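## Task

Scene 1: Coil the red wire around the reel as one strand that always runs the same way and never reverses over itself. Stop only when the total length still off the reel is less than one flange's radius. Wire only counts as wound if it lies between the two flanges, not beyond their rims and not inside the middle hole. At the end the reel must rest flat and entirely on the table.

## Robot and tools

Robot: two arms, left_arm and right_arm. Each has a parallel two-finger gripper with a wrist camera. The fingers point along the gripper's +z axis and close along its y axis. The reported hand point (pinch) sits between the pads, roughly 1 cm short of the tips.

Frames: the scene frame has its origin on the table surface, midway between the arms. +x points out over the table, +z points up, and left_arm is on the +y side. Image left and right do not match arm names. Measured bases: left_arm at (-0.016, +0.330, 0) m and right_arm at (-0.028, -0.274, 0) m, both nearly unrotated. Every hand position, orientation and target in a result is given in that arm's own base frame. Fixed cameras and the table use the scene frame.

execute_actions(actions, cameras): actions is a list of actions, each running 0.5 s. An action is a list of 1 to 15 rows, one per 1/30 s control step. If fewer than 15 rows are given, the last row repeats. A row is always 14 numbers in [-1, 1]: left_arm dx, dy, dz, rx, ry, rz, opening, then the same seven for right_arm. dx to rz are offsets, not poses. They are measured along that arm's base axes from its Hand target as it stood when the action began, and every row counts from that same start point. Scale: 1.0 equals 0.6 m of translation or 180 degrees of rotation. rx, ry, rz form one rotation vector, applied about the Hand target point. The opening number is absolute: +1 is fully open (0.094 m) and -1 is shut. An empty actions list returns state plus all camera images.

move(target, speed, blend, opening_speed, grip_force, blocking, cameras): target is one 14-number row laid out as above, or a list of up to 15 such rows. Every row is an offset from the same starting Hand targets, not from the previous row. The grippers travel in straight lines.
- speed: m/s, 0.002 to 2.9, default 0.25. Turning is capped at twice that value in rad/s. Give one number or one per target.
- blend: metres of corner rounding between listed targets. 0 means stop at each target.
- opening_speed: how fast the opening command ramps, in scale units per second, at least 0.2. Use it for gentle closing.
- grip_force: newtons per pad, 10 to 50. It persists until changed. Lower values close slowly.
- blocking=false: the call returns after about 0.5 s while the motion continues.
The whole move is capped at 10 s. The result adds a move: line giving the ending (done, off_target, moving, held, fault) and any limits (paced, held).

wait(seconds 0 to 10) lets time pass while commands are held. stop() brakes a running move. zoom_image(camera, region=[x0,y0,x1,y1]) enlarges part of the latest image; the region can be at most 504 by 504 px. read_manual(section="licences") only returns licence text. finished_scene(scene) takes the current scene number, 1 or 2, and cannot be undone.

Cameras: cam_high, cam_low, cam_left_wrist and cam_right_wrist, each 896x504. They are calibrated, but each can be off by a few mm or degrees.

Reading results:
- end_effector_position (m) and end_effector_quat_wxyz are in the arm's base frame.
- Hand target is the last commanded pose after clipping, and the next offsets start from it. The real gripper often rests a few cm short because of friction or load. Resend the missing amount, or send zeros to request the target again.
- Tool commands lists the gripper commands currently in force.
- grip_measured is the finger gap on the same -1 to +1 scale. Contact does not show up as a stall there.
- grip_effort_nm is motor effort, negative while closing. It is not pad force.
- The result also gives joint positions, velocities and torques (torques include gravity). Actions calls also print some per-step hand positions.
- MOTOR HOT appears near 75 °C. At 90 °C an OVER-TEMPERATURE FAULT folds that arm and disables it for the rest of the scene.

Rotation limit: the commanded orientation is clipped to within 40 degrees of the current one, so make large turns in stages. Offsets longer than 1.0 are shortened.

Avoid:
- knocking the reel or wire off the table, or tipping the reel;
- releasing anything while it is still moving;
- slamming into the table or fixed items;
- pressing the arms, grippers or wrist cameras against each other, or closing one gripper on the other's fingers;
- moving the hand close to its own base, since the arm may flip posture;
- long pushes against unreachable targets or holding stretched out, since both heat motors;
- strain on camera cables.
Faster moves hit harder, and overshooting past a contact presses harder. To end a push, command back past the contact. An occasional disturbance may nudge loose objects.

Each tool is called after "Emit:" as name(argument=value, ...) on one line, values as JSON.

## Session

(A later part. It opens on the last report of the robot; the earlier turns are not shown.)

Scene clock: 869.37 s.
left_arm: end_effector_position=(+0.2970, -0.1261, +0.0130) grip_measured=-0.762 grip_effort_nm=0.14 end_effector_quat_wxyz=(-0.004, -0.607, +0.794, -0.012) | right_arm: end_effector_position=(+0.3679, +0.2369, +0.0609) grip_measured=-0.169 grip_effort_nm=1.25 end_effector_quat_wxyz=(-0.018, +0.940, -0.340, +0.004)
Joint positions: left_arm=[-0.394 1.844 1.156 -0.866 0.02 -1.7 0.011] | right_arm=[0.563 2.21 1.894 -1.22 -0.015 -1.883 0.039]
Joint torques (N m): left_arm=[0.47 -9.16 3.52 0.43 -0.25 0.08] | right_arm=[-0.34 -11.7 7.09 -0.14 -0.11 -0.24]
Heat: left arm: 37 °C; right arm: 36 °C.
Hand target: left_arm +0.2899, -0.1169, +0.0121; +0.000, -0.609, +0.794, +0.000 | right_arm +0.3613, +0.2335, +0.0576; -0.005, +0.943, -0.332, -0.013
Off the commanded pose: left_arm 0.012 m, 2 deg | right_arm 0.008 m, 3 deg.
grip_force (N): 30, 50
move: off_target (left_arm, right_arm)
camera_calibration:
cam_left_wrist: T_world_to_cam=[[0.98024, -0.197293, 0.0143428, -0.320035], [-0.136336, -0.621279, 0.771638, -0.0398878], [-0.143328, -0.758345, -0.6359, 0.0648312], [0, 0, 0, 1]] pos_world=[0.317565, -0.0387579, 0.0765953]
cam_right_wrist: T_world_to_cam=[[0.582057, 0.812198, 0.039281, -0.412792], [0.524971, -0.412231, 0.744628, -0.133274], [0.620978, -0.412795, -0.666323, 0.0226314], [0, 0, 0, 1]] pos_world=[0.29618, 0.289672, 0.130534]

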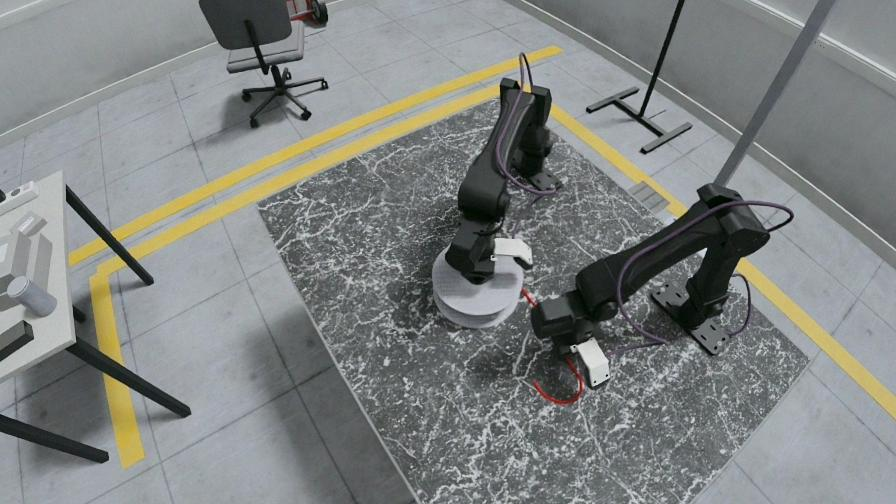

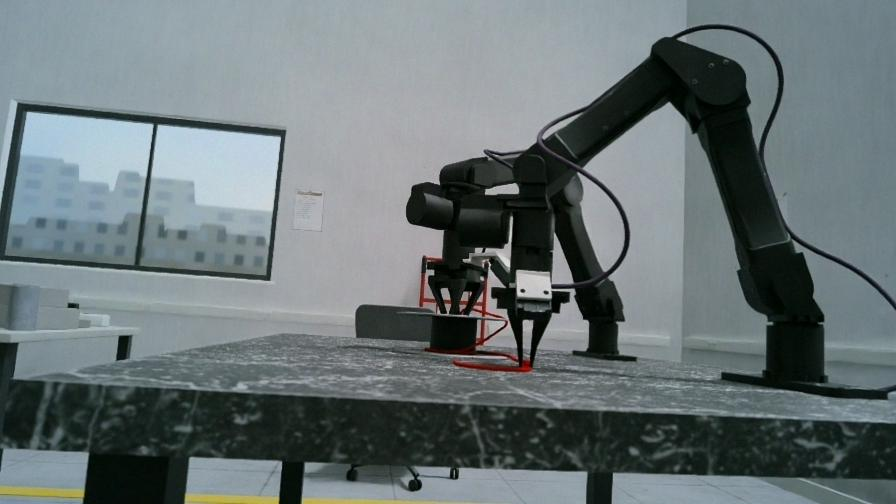

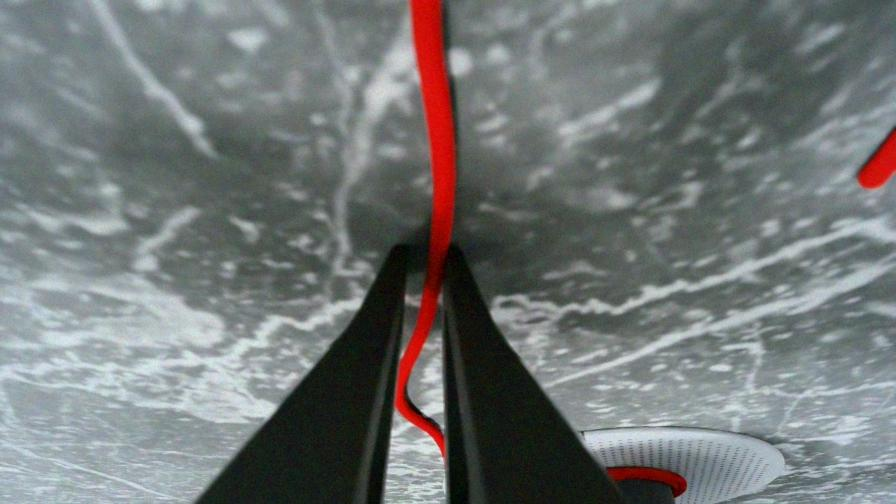

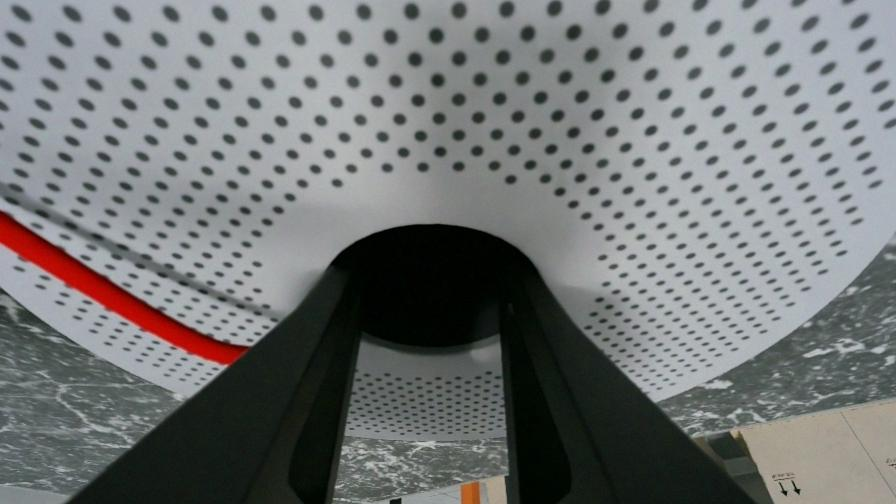

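Emit:
move(target=[[0, 0, 0, 0, 0, 0.0, -1, 0.011, 0.005, 0.0, 0, 0, 0, -0.9], [0, 0, 0, 0, 0, 0.0, -1, 0.011, 0.005, 0.0, 0, 0, -0.4, -0.9], [0, 0, 0, 0, 0, 0.0, -1, 0.011, 0.005, 0.0, 0, 0, -0.8, -0.9], [0, 0, 0, 0, 0, 0.0, -1, 0.011, 0.005, 0.0, 0, 0, 0.8, -0.9]], speed=0.3, cameras=["cam_right_wrist", "cam_low", "cam_high"])

Emit:
zoom_image(camera="cam_low", region=[380, 280, 620, 400])

Scene clock: 906.13 s.
left_arm: end_effector_position=(+0.2970, -0.1261, +0.0130) grip_measured=-0.918 grip_effort_nm=-0.64 end_effector_quat_wxyz=(-0.004, -0.607, +0.794, -0.012) | right_arm: end_effector_position=(+0.3673, +0.2362, +0.0593) grip_measured=-0.898 grip_effort_nm=-0.14 end_effector_quat_wxyz=(+0.006, +0.605, +0.796, +0.003)
Joint positions: left_arm=[-0.394 1.844 1.156 -0.866 0.02 -1.7 0.004] | right_arm=[0.573 2.234 1.928 -1.254 0.01 1.874 0.005]
Joint torques (N m): left_arm=[0.5 -9.18 3.49 0.43 -0.25 0.08] | right_arm=[0.64 -11.03 8.62 -0.03 0.2 0.16]
Heat: left arm: 37 °C; right arm: 36 °C.
Hand target: left_arm +0.2899, -0.1169, +0.0121; +0.000, -0.609, +0.794, +0.000 | right_arm +0.3679, +0.2366, +0.0576; +0.011, +0.607, +0.795, -0.008
Off the commanded pose: left_arm 0.012 m, 2 deg | right_arm 0.002 m, 1 deg.
grip_force (N): 30, 50
move: off_target (left_arm)
camera_calibration:
cam_right_wrist: T_world_to_cam=[[-0.941519, -0.336789, -0.0107748, 0.422167], [-0.233662, 0.629513, 0.741024, -0.0992737], [-0.242786, 0.700205, -0.671393, 0.0763735], [0, 0, 0, 1]] pos_world=[0.392824, 0.151198, 0.129389]
Images, in order (width x height): cam_high 896x504, cam_low 896x504, cam_right_wrist 896x504.

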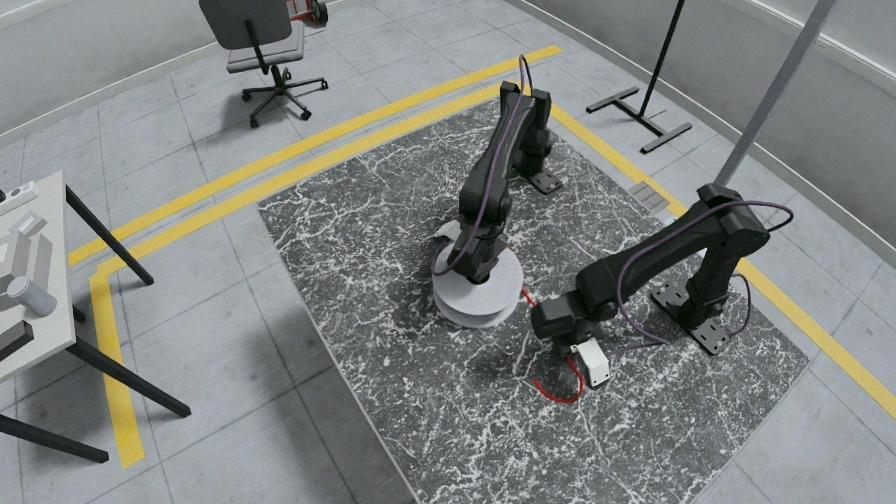

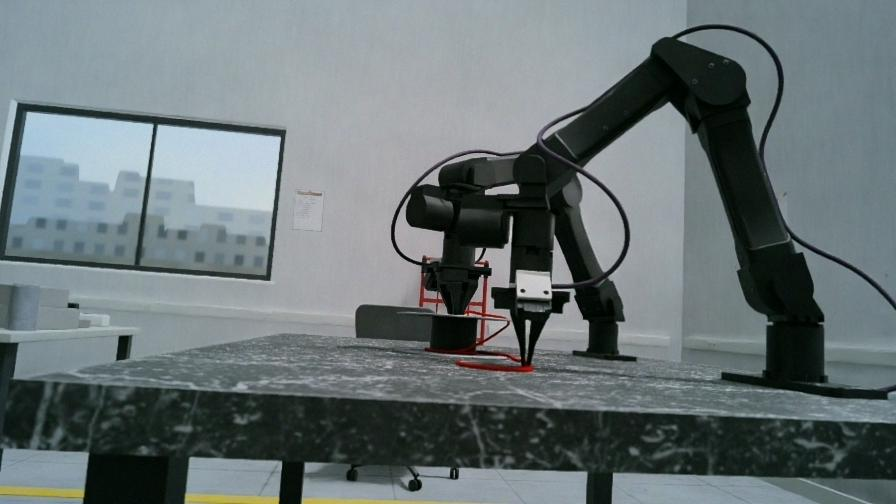

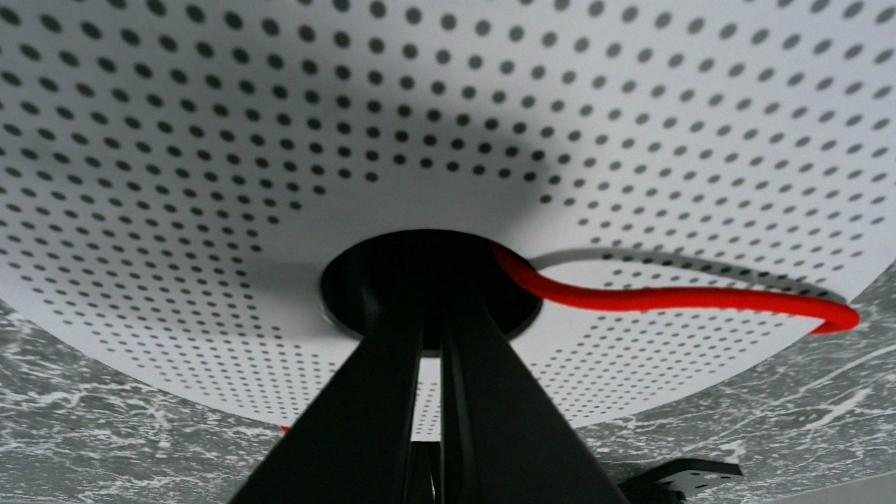

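Scaled by 2.100 from the camera's 896x504 image, which has a finer 1280x720 frame.

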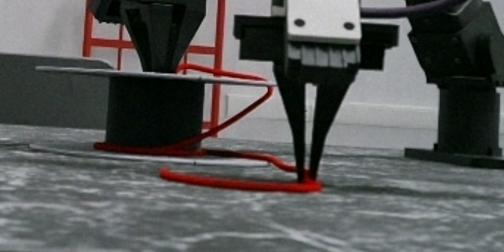

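Emit:
move(target=[[0, 0, 0, 0, 0, 0.0, -1, 0.0, 0.0, -0.02, 0, 0, 0, -0.9], [0, 0, 0, 0, 0, 0.0, -1, 0.0, 0.0, -0.02, 0, 0, 0, -0.08]], opening_speed=0.5, speed=0.1, cameras=["cam_right_wrist", "cam_low"])

Emit:
zoom_image(camera="cam_low", region=[380, 280, 620, 400])

Scene clock: 913.17 s.
left_arm: end_effector_position=(+0.2970, -0.1261, +0.0130) grip_measured=-0.918 grip_effort_nm=-0.63 end_effector_quat_wxyz=(-0.004, -0.607, +0.794, -0.012) | right_arm: end_effector_position=(+0.3685, +0.2355, +0.0600) grip_measured=-0.144 grip_effort_nm=1.25 end_effector_quat_wxyz=(+0.010, +0.607, +0.795, +0.003)
Joint positions: left_arm=[-0.394 1.844 1.156 -0.866 0.02 -1.7 0.004] | right_arm=[0.573 2.234 1.929 -1.253 0.017 1.878 0.04]
Joint torques (N m): left_arm=[0.49 -9.16 3.52 0.42 -0.26 0.08] | right_arm=[0.54 -10.55 5.45 0.44 0.08 0.11]
Heat: left arm: 37 °C; right arm: 36 °C.
Hand target: left_arm +0.2899, -0.1169, +0.0121; +0.000, -0.609, +0.794, +0.000 | right_arm +0.3680, +0.2366, +0.0457; +0.011, +0.607, +0.795, -0.008
Off the commanded pose: left_arm 0.012 m, 2 deg | right_arm 0.014 m, 1 deg.
grip_force (N): 30, 50
move: off_target (left_arm, right_arm); target 2's new opening was sent with right_arm's hand 0.011 m and 1 deg from that target
camera_calibration:
cam_right_wrist: T_world_to_cam=[[-0.942884, -0.332769, -0.0153164, 0.422911], [-0.235555, 0.633509, 0.737008, -0.099089], [-0.235551, 0.698521, -0.67571, 0.0755848], [0, 0, 0, 1]] pos_world=[0.393219, 0.150708, 0.13058]
Images, in order (width x height): cam_low 896x504, cam_right_wrist 896x504.

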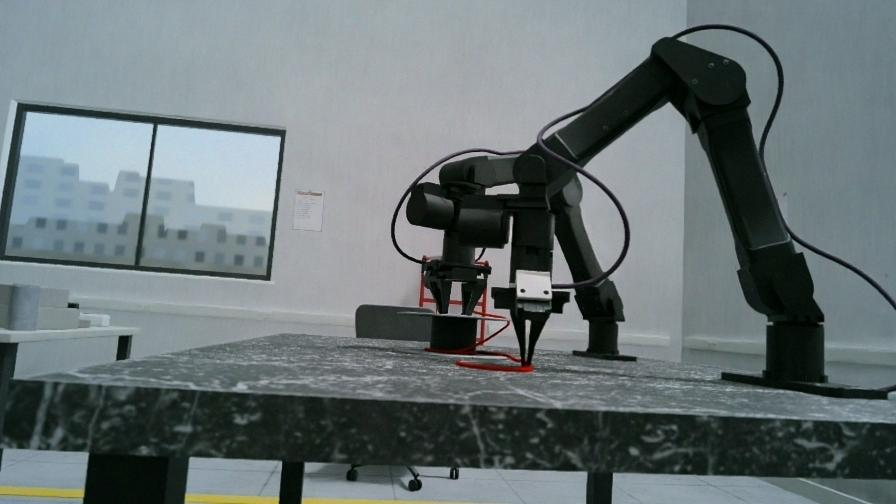

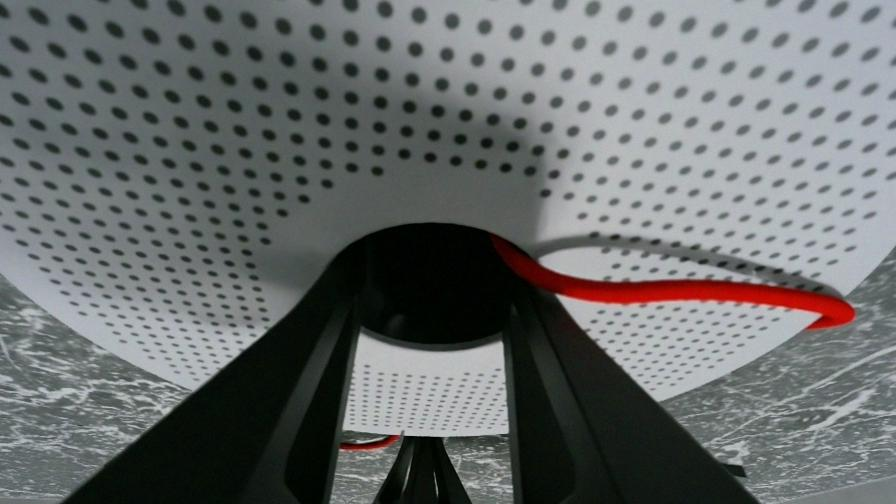

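Scaled by 2.100 from the camera's 896x504 image, which has a finer 1280x720 frame.

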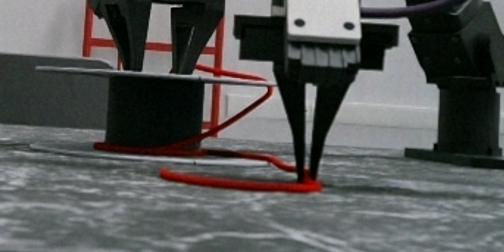

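Emit:
move(target=[[0, 0, 0, 0, 0, 0.0, -0.76, 0.0, 0.0, 0, 0, 0, 0, -0.06], [0, 0, 0, 0, 0, 0.0, -0.76, -0.01, 0.0, 0, 0, 0, 0.4, -0.06]], speed=0.2, cameras=["all"])

Emit:
zoom_image(camera="cam_low", region=[380, 280, 620, 400])

Emit:
zoom_image(camera="cam_high", region=[420, 240, 640, 420])

Scene clock: 924.67 s.
left_arm: end_effector_position=(+0.2970, -0.1261, +0.0130) grip_measured=-0.762 grip_effort_nm=0.15 end_effector_quat_wxyz=(-0.004, -0.607, +0.794, -0.012) | right_arm: end_effector_position=(+0.3691, +0.2369, +0.0624) grip_measured=-0.118 grip_effort_nm=1.25 end_effector_quat_wxyz=(+0.026, +0.044, +0.999, +0.008)
Joint positions: left_arm=[-0.394 1.844 1.156 -0.866 0.02 -1.7 0.011] | right_arm=[0.575 2.194 1.873 -1.197 0.017 0.663 0.041]
Joint torques (N m): left_arm=[0.46 -9.17 3.51 0.42 -0.25 0.07] | right_arm=[0.66 -11.69 3.17 0.62 -0.02 -0.32]
Heat: left arm: 37 °C; right arm: 35 °C.
Hand target: left_arm +0.2899, -0.1169, +0.0121; +0.000, -0.609, +0.794, +0.000 | right_arm +0.3620, +0.2365, +0.0456; +0.014, +0.024, +1.000, +0.000
Off the commanded pose: left_arm 0.012 m, 2 deg | right_arm 0.018 m, 3 deg.
grip_force (N): 30, 50
move: off_target (left_arm, right_arm)
camera_calibration:
cam_left_wrist: T_world_to_cam=[[0.98024, -0.197293, 0.0143428, -0.320035], [-0.136336, -0.621279, 0.771638, -0.0398878], [-0.143328, -0.758345, -0.6359, 0.0648312], [0, 0, 0, 1]] pos_world=[0.317565, -0.0387579, 0.0765953]
cam_right_wrist: T_world_to_cam=[[-0.0142847, -0.999804, -0.0136744, 0.23911], [-0.704528, 0.000359655, 0.709676, 0.223157], [-0.709532, 0.0197716, -0.704395, 0.413891], [0, 0, 0, 1]] pos_world=[0.454305, 0.2308, 0.136444]

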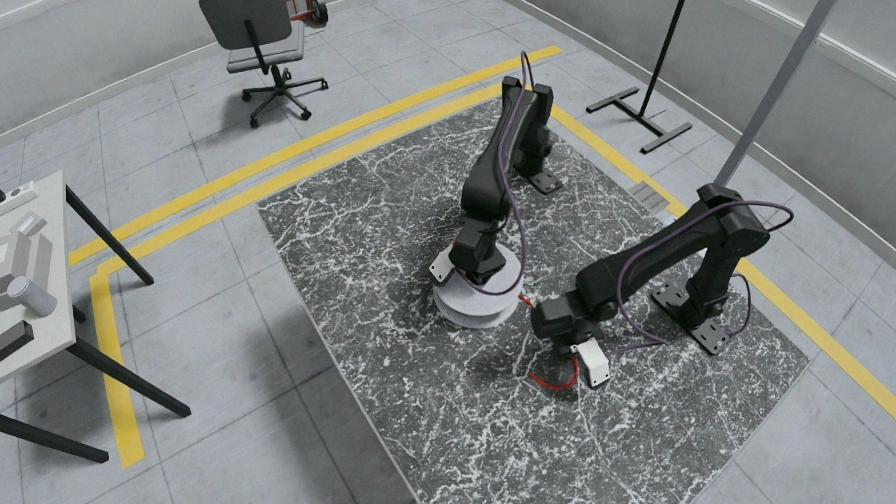

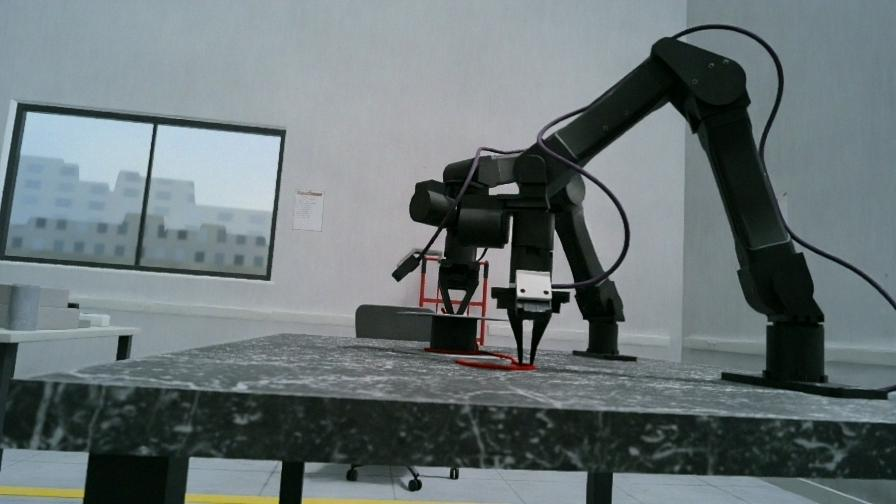

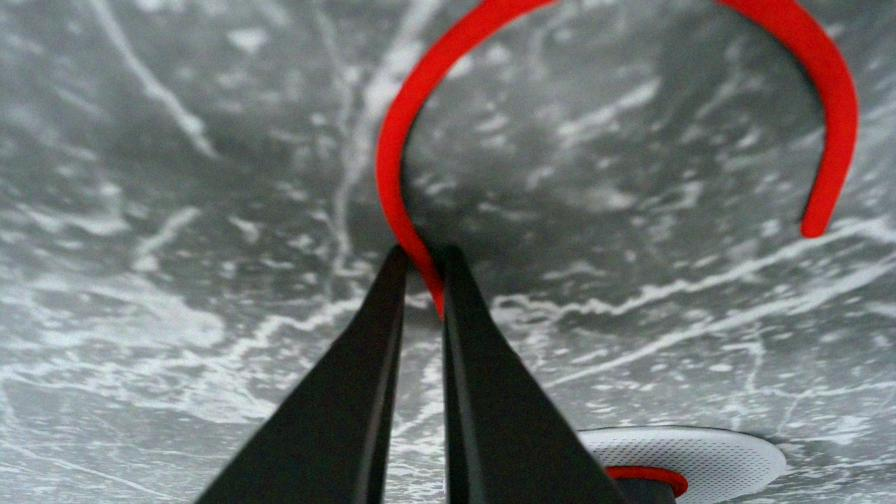

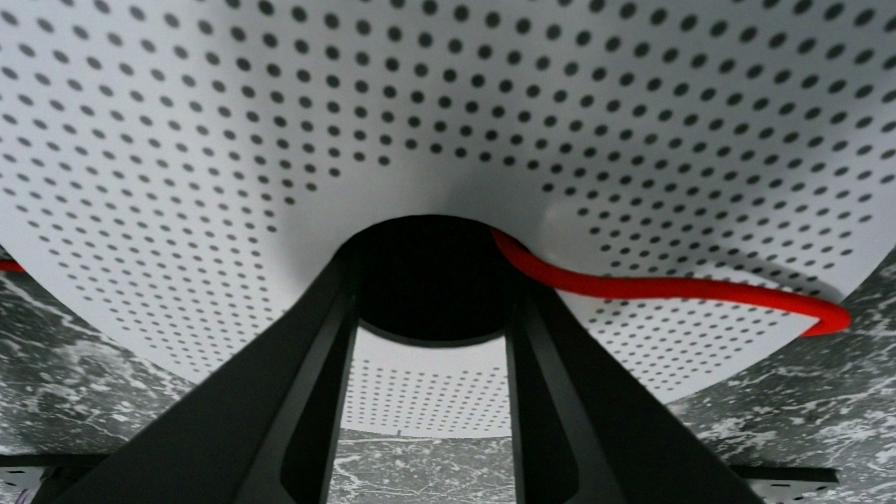

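Scaled by 2.100 from the camera's 896x504 image, which has a finer 1280x720 frame.

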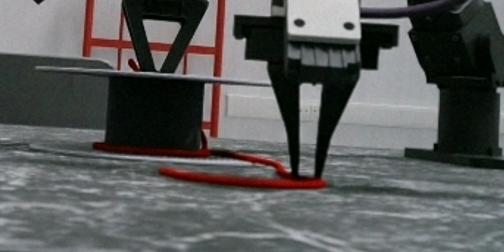

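Scaled by 2.291 from the camera's 896x504 image, which has a finer 1280x720 frame.

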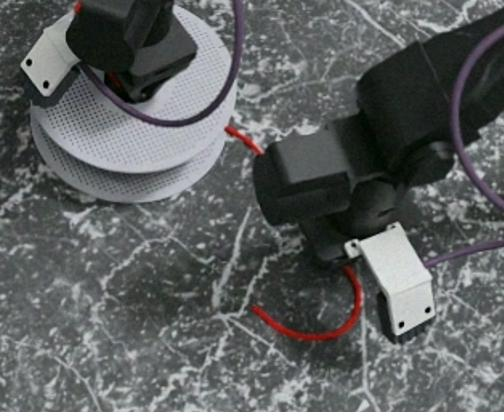

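Emit:
move(target=[0, 0, 0, 0, 0, 0.0, -0.76, -0.01, 0.0, 0, 0, 0, 0.38, -0.05], speed=0.2, cameras=["all"])

Emit:
zoom_image(camera="cam_low", region=[380, 280, 620, 400])

Emit:
zoom_image(camera="cam_high", region=[420, 240, 640, 420])

Scene clock: 935.23 s.
left_arm: end_effector_position=(+0.2970, -0.1261, +0.0130) grip_measured=-0.762 grip_effort_nm=0.15 end_effector_quat_wxyz=(-0.004, -0.607, +0.794, -0.012) | right_arm: end_effector_position=(+0.3653, +0.2402, +0.0635) grip_measured=-0.100 grip_effort_nm=1.25 end_effector_quat_wxyz=(+0.033, -0.526, +0.850, +0.006)
Joint positions: left_arm=[-0.394 1.844 1.156 -0.866 0.02 -1.7 0.011] | right_arm=[0.575 2.173 1.842 -1.174 -0.01 -0.533 0.042]
Joint torques (N m): left_arm=[0.5 -9.14 3.51 0.42 -0.25 0.07] | right_arm=[0.16 -11.41 2.77 0.58 -0.02 -0.42]
Heat: left arm: 37 °C; right arm: 35 °C.
Hand target: left_arm +0.2899, -0.1169, +0.0121; +0.000, -0.609, +0.794, +0.000 | right_arm +0.3560, +0.2365, +0.0456; +0.012, -0.542, +0.840, +0.008
Off the commanded pose: left_arm 0.012 m, 2 deg | right_arm 0.021 m, 3 deg.
grip_force (N): 30, 50
move: off_target (left_arm, right_arm)
camera_calibration:
cam_left_wrist: T_world_to_cam=[[0.98024, -0.197293, 0.0143428, -0.320035], [-0.136336, -0.621279, 0.771638, -0.0398878], [-0.143328, -0.758345, -0.6359, 0.0648312], [0, 0, 0, 1]] pos_world=[0.317565, -0.0387579, 0.0765953]
cam_right_wrist: T_world_to_cam=[[0.924572, -0.379743, 0.0310197, -0.252237], [-0.289863, -0.648222, 0.704122, 0.22444], [-0.247277, -0.660003, -0.709402, 0.406653], [0, 0, 0, 1]] pos_world=[0.398824, 0.318093, 0.138271]

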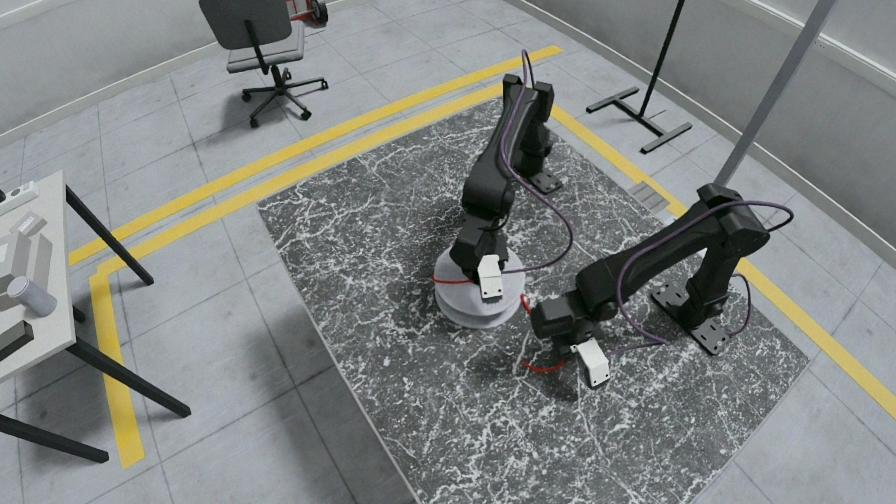

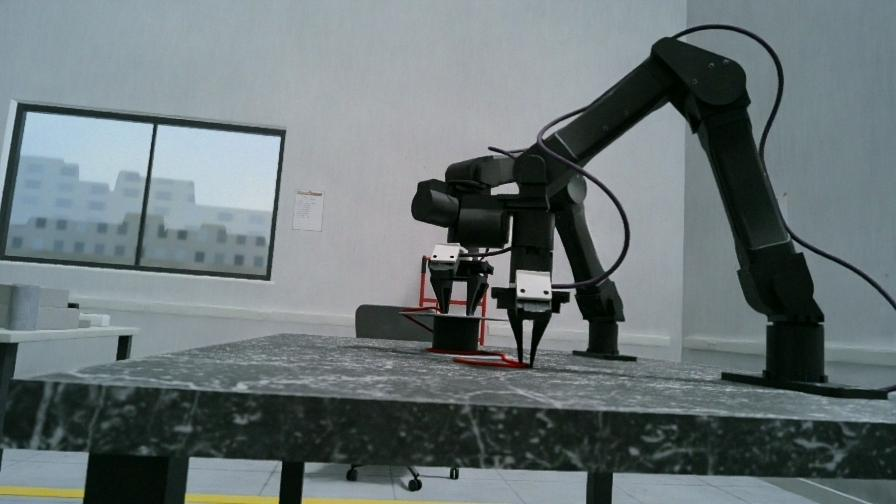

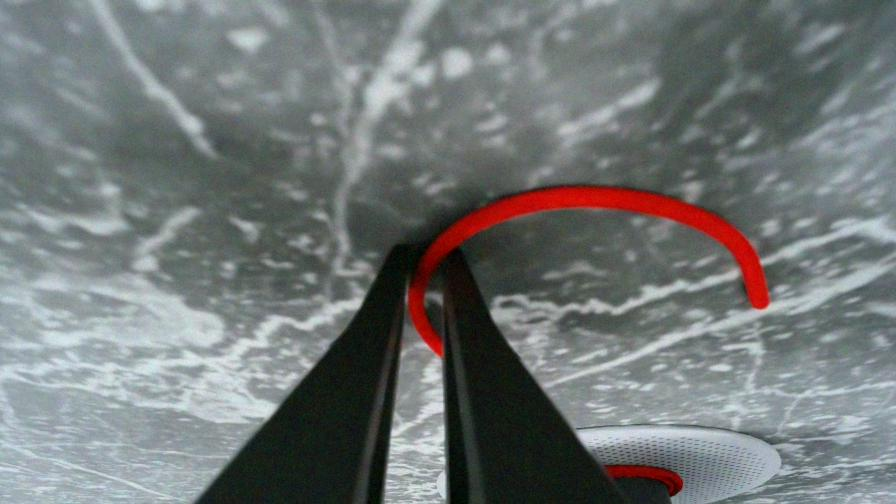

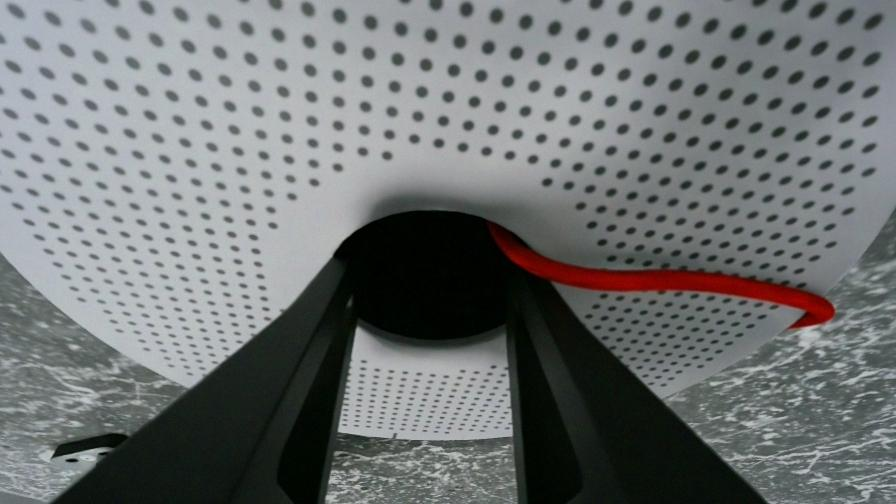

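Scaled by 2.100 from the camera's 896x504 image, which has a finer 1280x720 frame.

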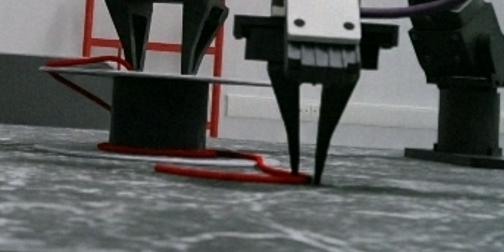

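Scaled by 2.291 from the camera's 896x504 image, which has a finer 1280x720 frame.

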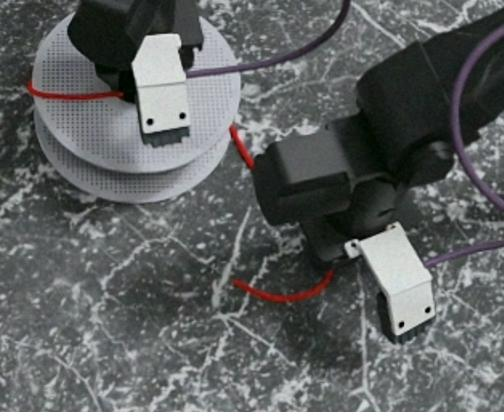

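Emit:
move(target=[0, 0, 0, 0, 0, 0.0, -0.76, -0.01, 0.0, 0, 0, 0, 0.38, -0.03], speed=0.2, cameras=["all"])

Emit:
zoom_image(camera="cam_low", region=[380, 280, 620, 400])

Emit:
zoom_image(camera="cam_high", region=[420, 240, 640, 420])

Scene clock: 944.73 s.
left_arm: end_effector_position=(+0.2970, -0.1261, +0.0130) grip_measured=-0.762 grip_effort_nm=0.15 end_effector_quat_wxyz=(-0.004, -0.607, +0.794, -0.012) | right_arm: end_effector_position=(+0.3618, +0.2423, +0.0647) grip_measured=-0.079 grip_effort_nm=1.25 end_effector_quat_wxyz=(-0.034, +0.912, -0.409, +0.004)
Joint positions: left_arm=[-0.394 1.844 1.156 -0.866 0.02 -1.7 0.011] | right_arm=[0.575 2.17 1.842 -1.181 -0.03 -1.723 0.043]
Joint torques (N m): left_arm=[0.5 -9.13 3.49 0.42 -0.25 0.07] | right_arm=[0.2 -10.48 3.81 0.24 -0.02 -0.43]
Heat: left arm: 37 °C; right arm: 35 °C.
Hand target: left_arm +0.2899, -0.1169, +0.0121; +0.000, -0.609, +0.794, +0.000 | right_arm +0.3500, +0.2365, +0.0456; -0.005, +0.921, -0.390, -0.013
Off the commanded pose: left_arm 0.012 m, 2 deg | right_arm 0.023 m, 4 deg.
grip_force (N): 30, 50
move: off_target (left_arm, right_arm)
camera_calibration:
cam_left_wrist: T_world_to_cam=[[0.98024, -0.197293, 0.0143428, -0.320035], [-0.136336, -0.621279, 0.771638, -0.0398878], [-0.143328, -0.758345, -0.6359, 0.0648312], [0, 0, 0, 1]] pos_world=[0.317565, -0.0387579, 0.0765953]
cam_right_wrist: T_world_to_cam=[[0.694552, 0.716164, 0.0685954, -0.433081], [0.451178, -0.507852, 0.733842, -0.0801241], [0.560388, -0.478743, -0.675848, 0.0697441], [0, 0, 0, 1]] pos_world=[0.297864, 0.302856, 0.135642]

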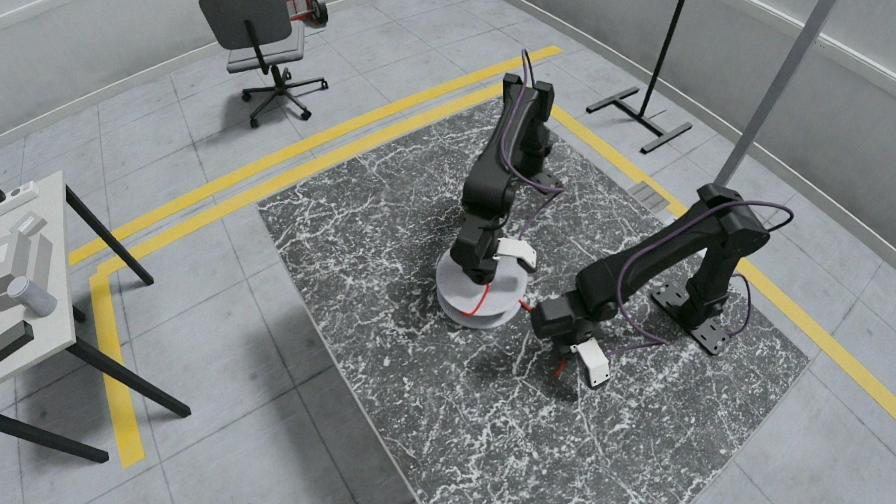

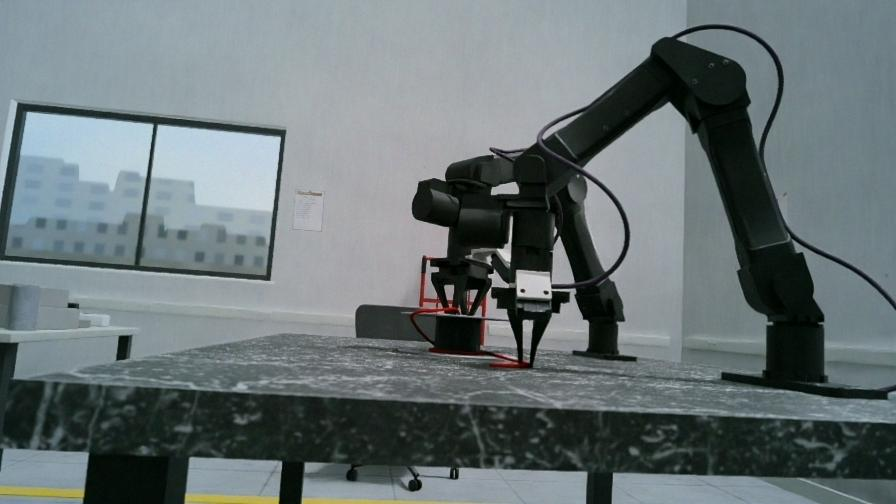

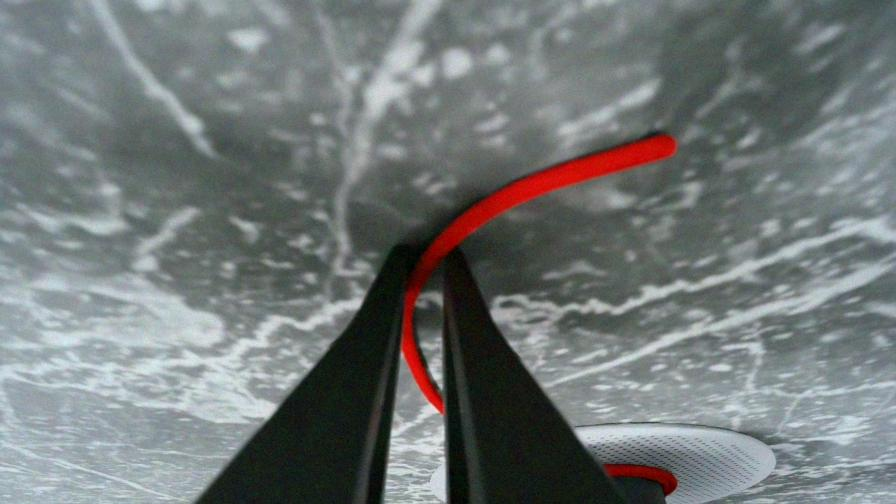

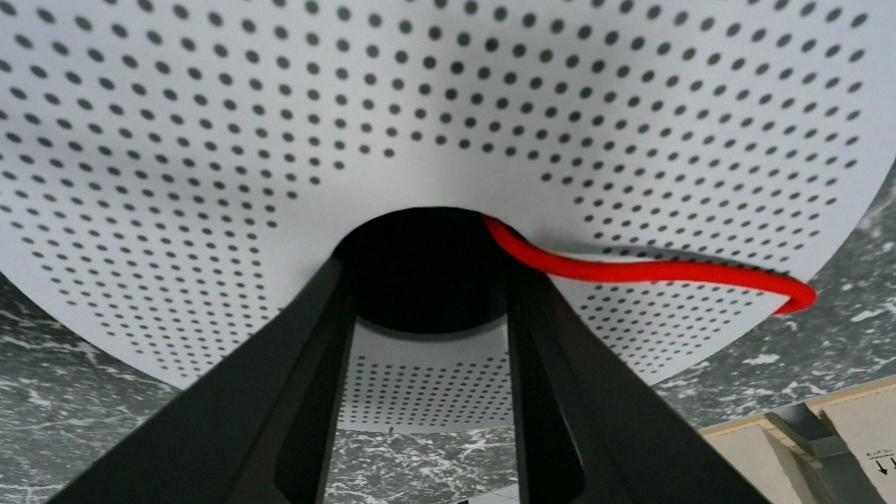

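Scaled by 2.100 from the camera's 896x504 image, which has a finer 1280x720 frame.

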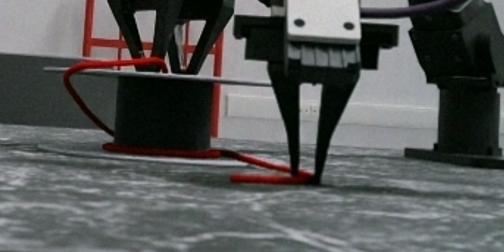

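Scaled by 2.291 from the camera's 896x504 image, which has a finer 1280x720 frame.

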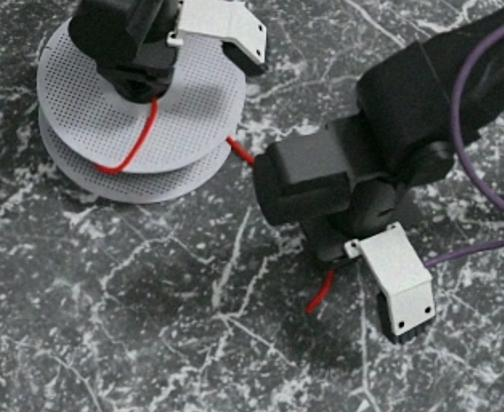

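Emit:
move(target=[[0, 0, 0, 0, 0, 0.0, -1, 0.0197, 0.0097, 0.0073, 0, 0, 0, -0.9], [0, 0, 0, 0, 0, 0.0, -1, 0.0197, 0.0097, 0.0073, 0, 0, -0.4, -0.9], [0, 0, 0, 0, 0, 0.0, -1, 0.0197, 0.0097, 0.0073, 0, 0, -0.8, -0.9], [0, 0, 0, 0, 0, 0.0, -1, 0.0197, 0.0097, 0.0073, 0, 0, 0.82, -0.9]], speed=0.3, cameras=["cam_right_wrist", "cam_low", "cam_high"])

Emit:
zoom_image(camera="cam_low", region=[380, 280, 620, 400])

Scene clock: 979.23 s.
left_arm: end_effector_position=(+0.2970, -0.1261, +0.0130) grip_measured=-0.918 grip_effort_nm=-0.64 end_effector_quat_wxyz=(-0.004, -0.607, +0.794, -0.012) | right_arm: end_effector_position=(+0.3609, +0.2422, +0.0517) grip_measured=-0.898 grip_effort_nm=-0.14 end_effector_quat_wxyz=(+0.006, +0.630, +0.777, +0.003)
Joint positions: left_arm=[-0.394 1.844 1.156 -0.866 0.02 -1.7 0.004] | right_arm=[0.593 2.23 1.891 -1.223 0.01 1.955 0.005]
Joint torques (N m): left_arm=[0.46 -9.17 3.54 0.43 -0.25 0.08] | right_arm=[0.4 -10.93 8.42 -0.03 0.19 0.16]
Heat: left arm: 37 °C; right arm: 35 °C.
Hand target: left_arm +0.2899, -0.1169, +0.0121; +0.000, -0.609, +0.794, +0.000 | right_arm +0.3618, +0.2423, +0.0500; +0.011, +0.632, +0.775, -0.009
Off the commanded pose: left_arm 0.012 m, 2 deg | right_arm 0.002 m, 1 deg.
grip_force (N): 30, 50
move: off_target (left_arm)
camera_calibration:
cam_right_wrist: T_world_to_cam=[[-0.960646, -0.277604, -0.00974855, 0.410688], [-0.193155, 0.642365, 0.741659, -0.116667], [-0.199626, 0.714355, -0.670706, 0.0464591], [0, 0, 0, 1]] pos_world=[0.381265, 0.155763, 0.121691]
Images, in order (width x height): cam_high 896x504, cam_low 896x504, cam_right_wrist 896x504.

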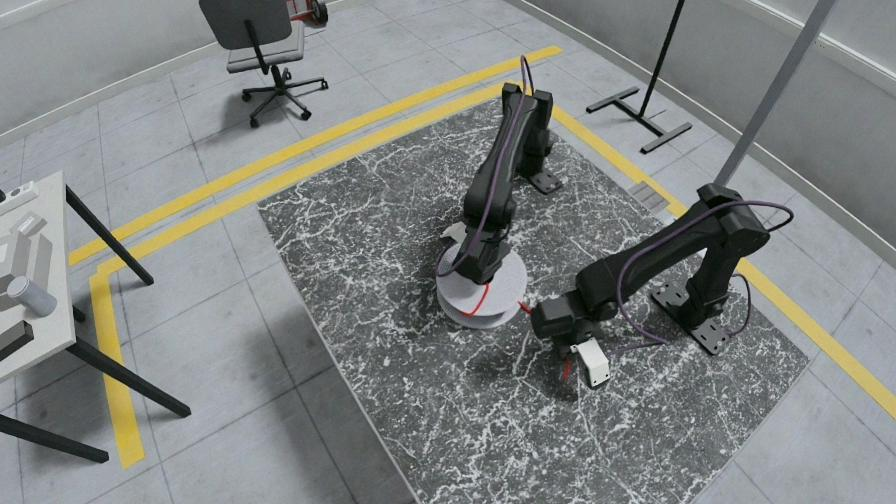

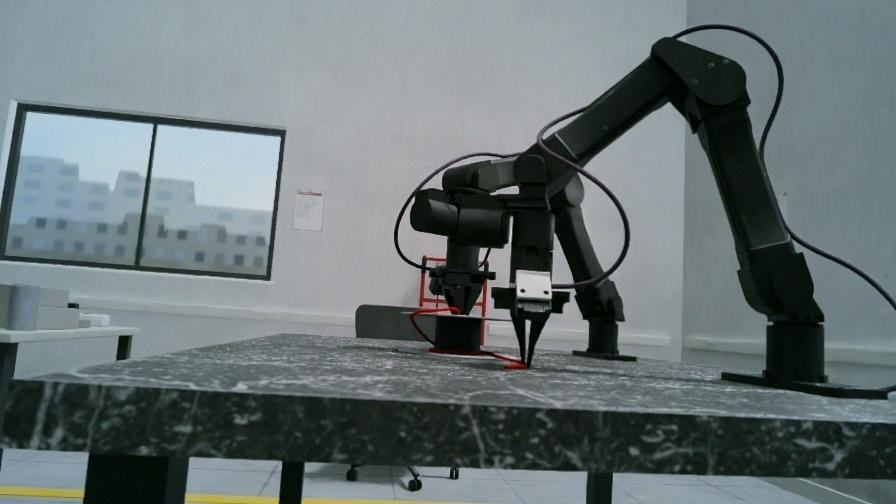

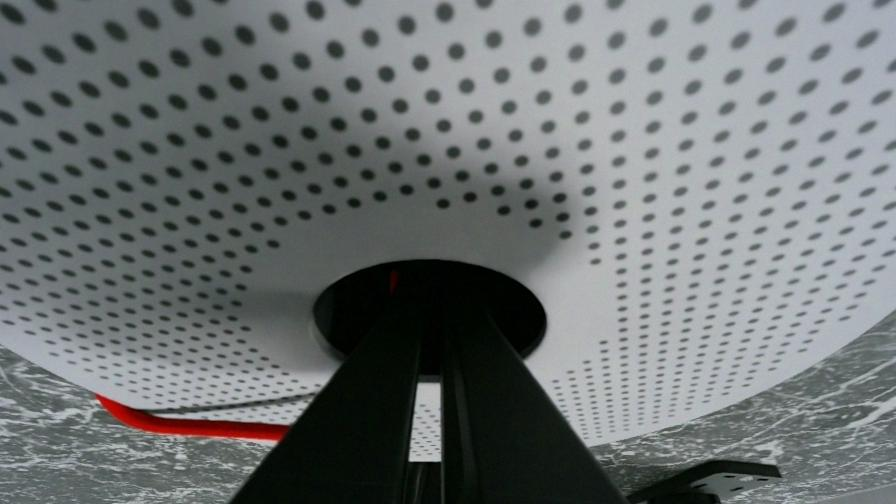

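Scaled by 2.100 from the camera's 896x504 image, which has a finer 1280x720 frame.

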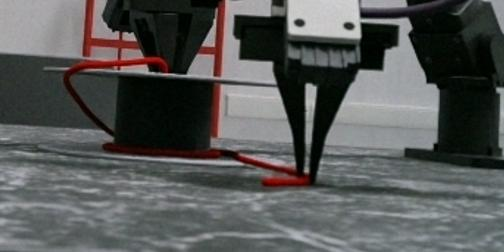

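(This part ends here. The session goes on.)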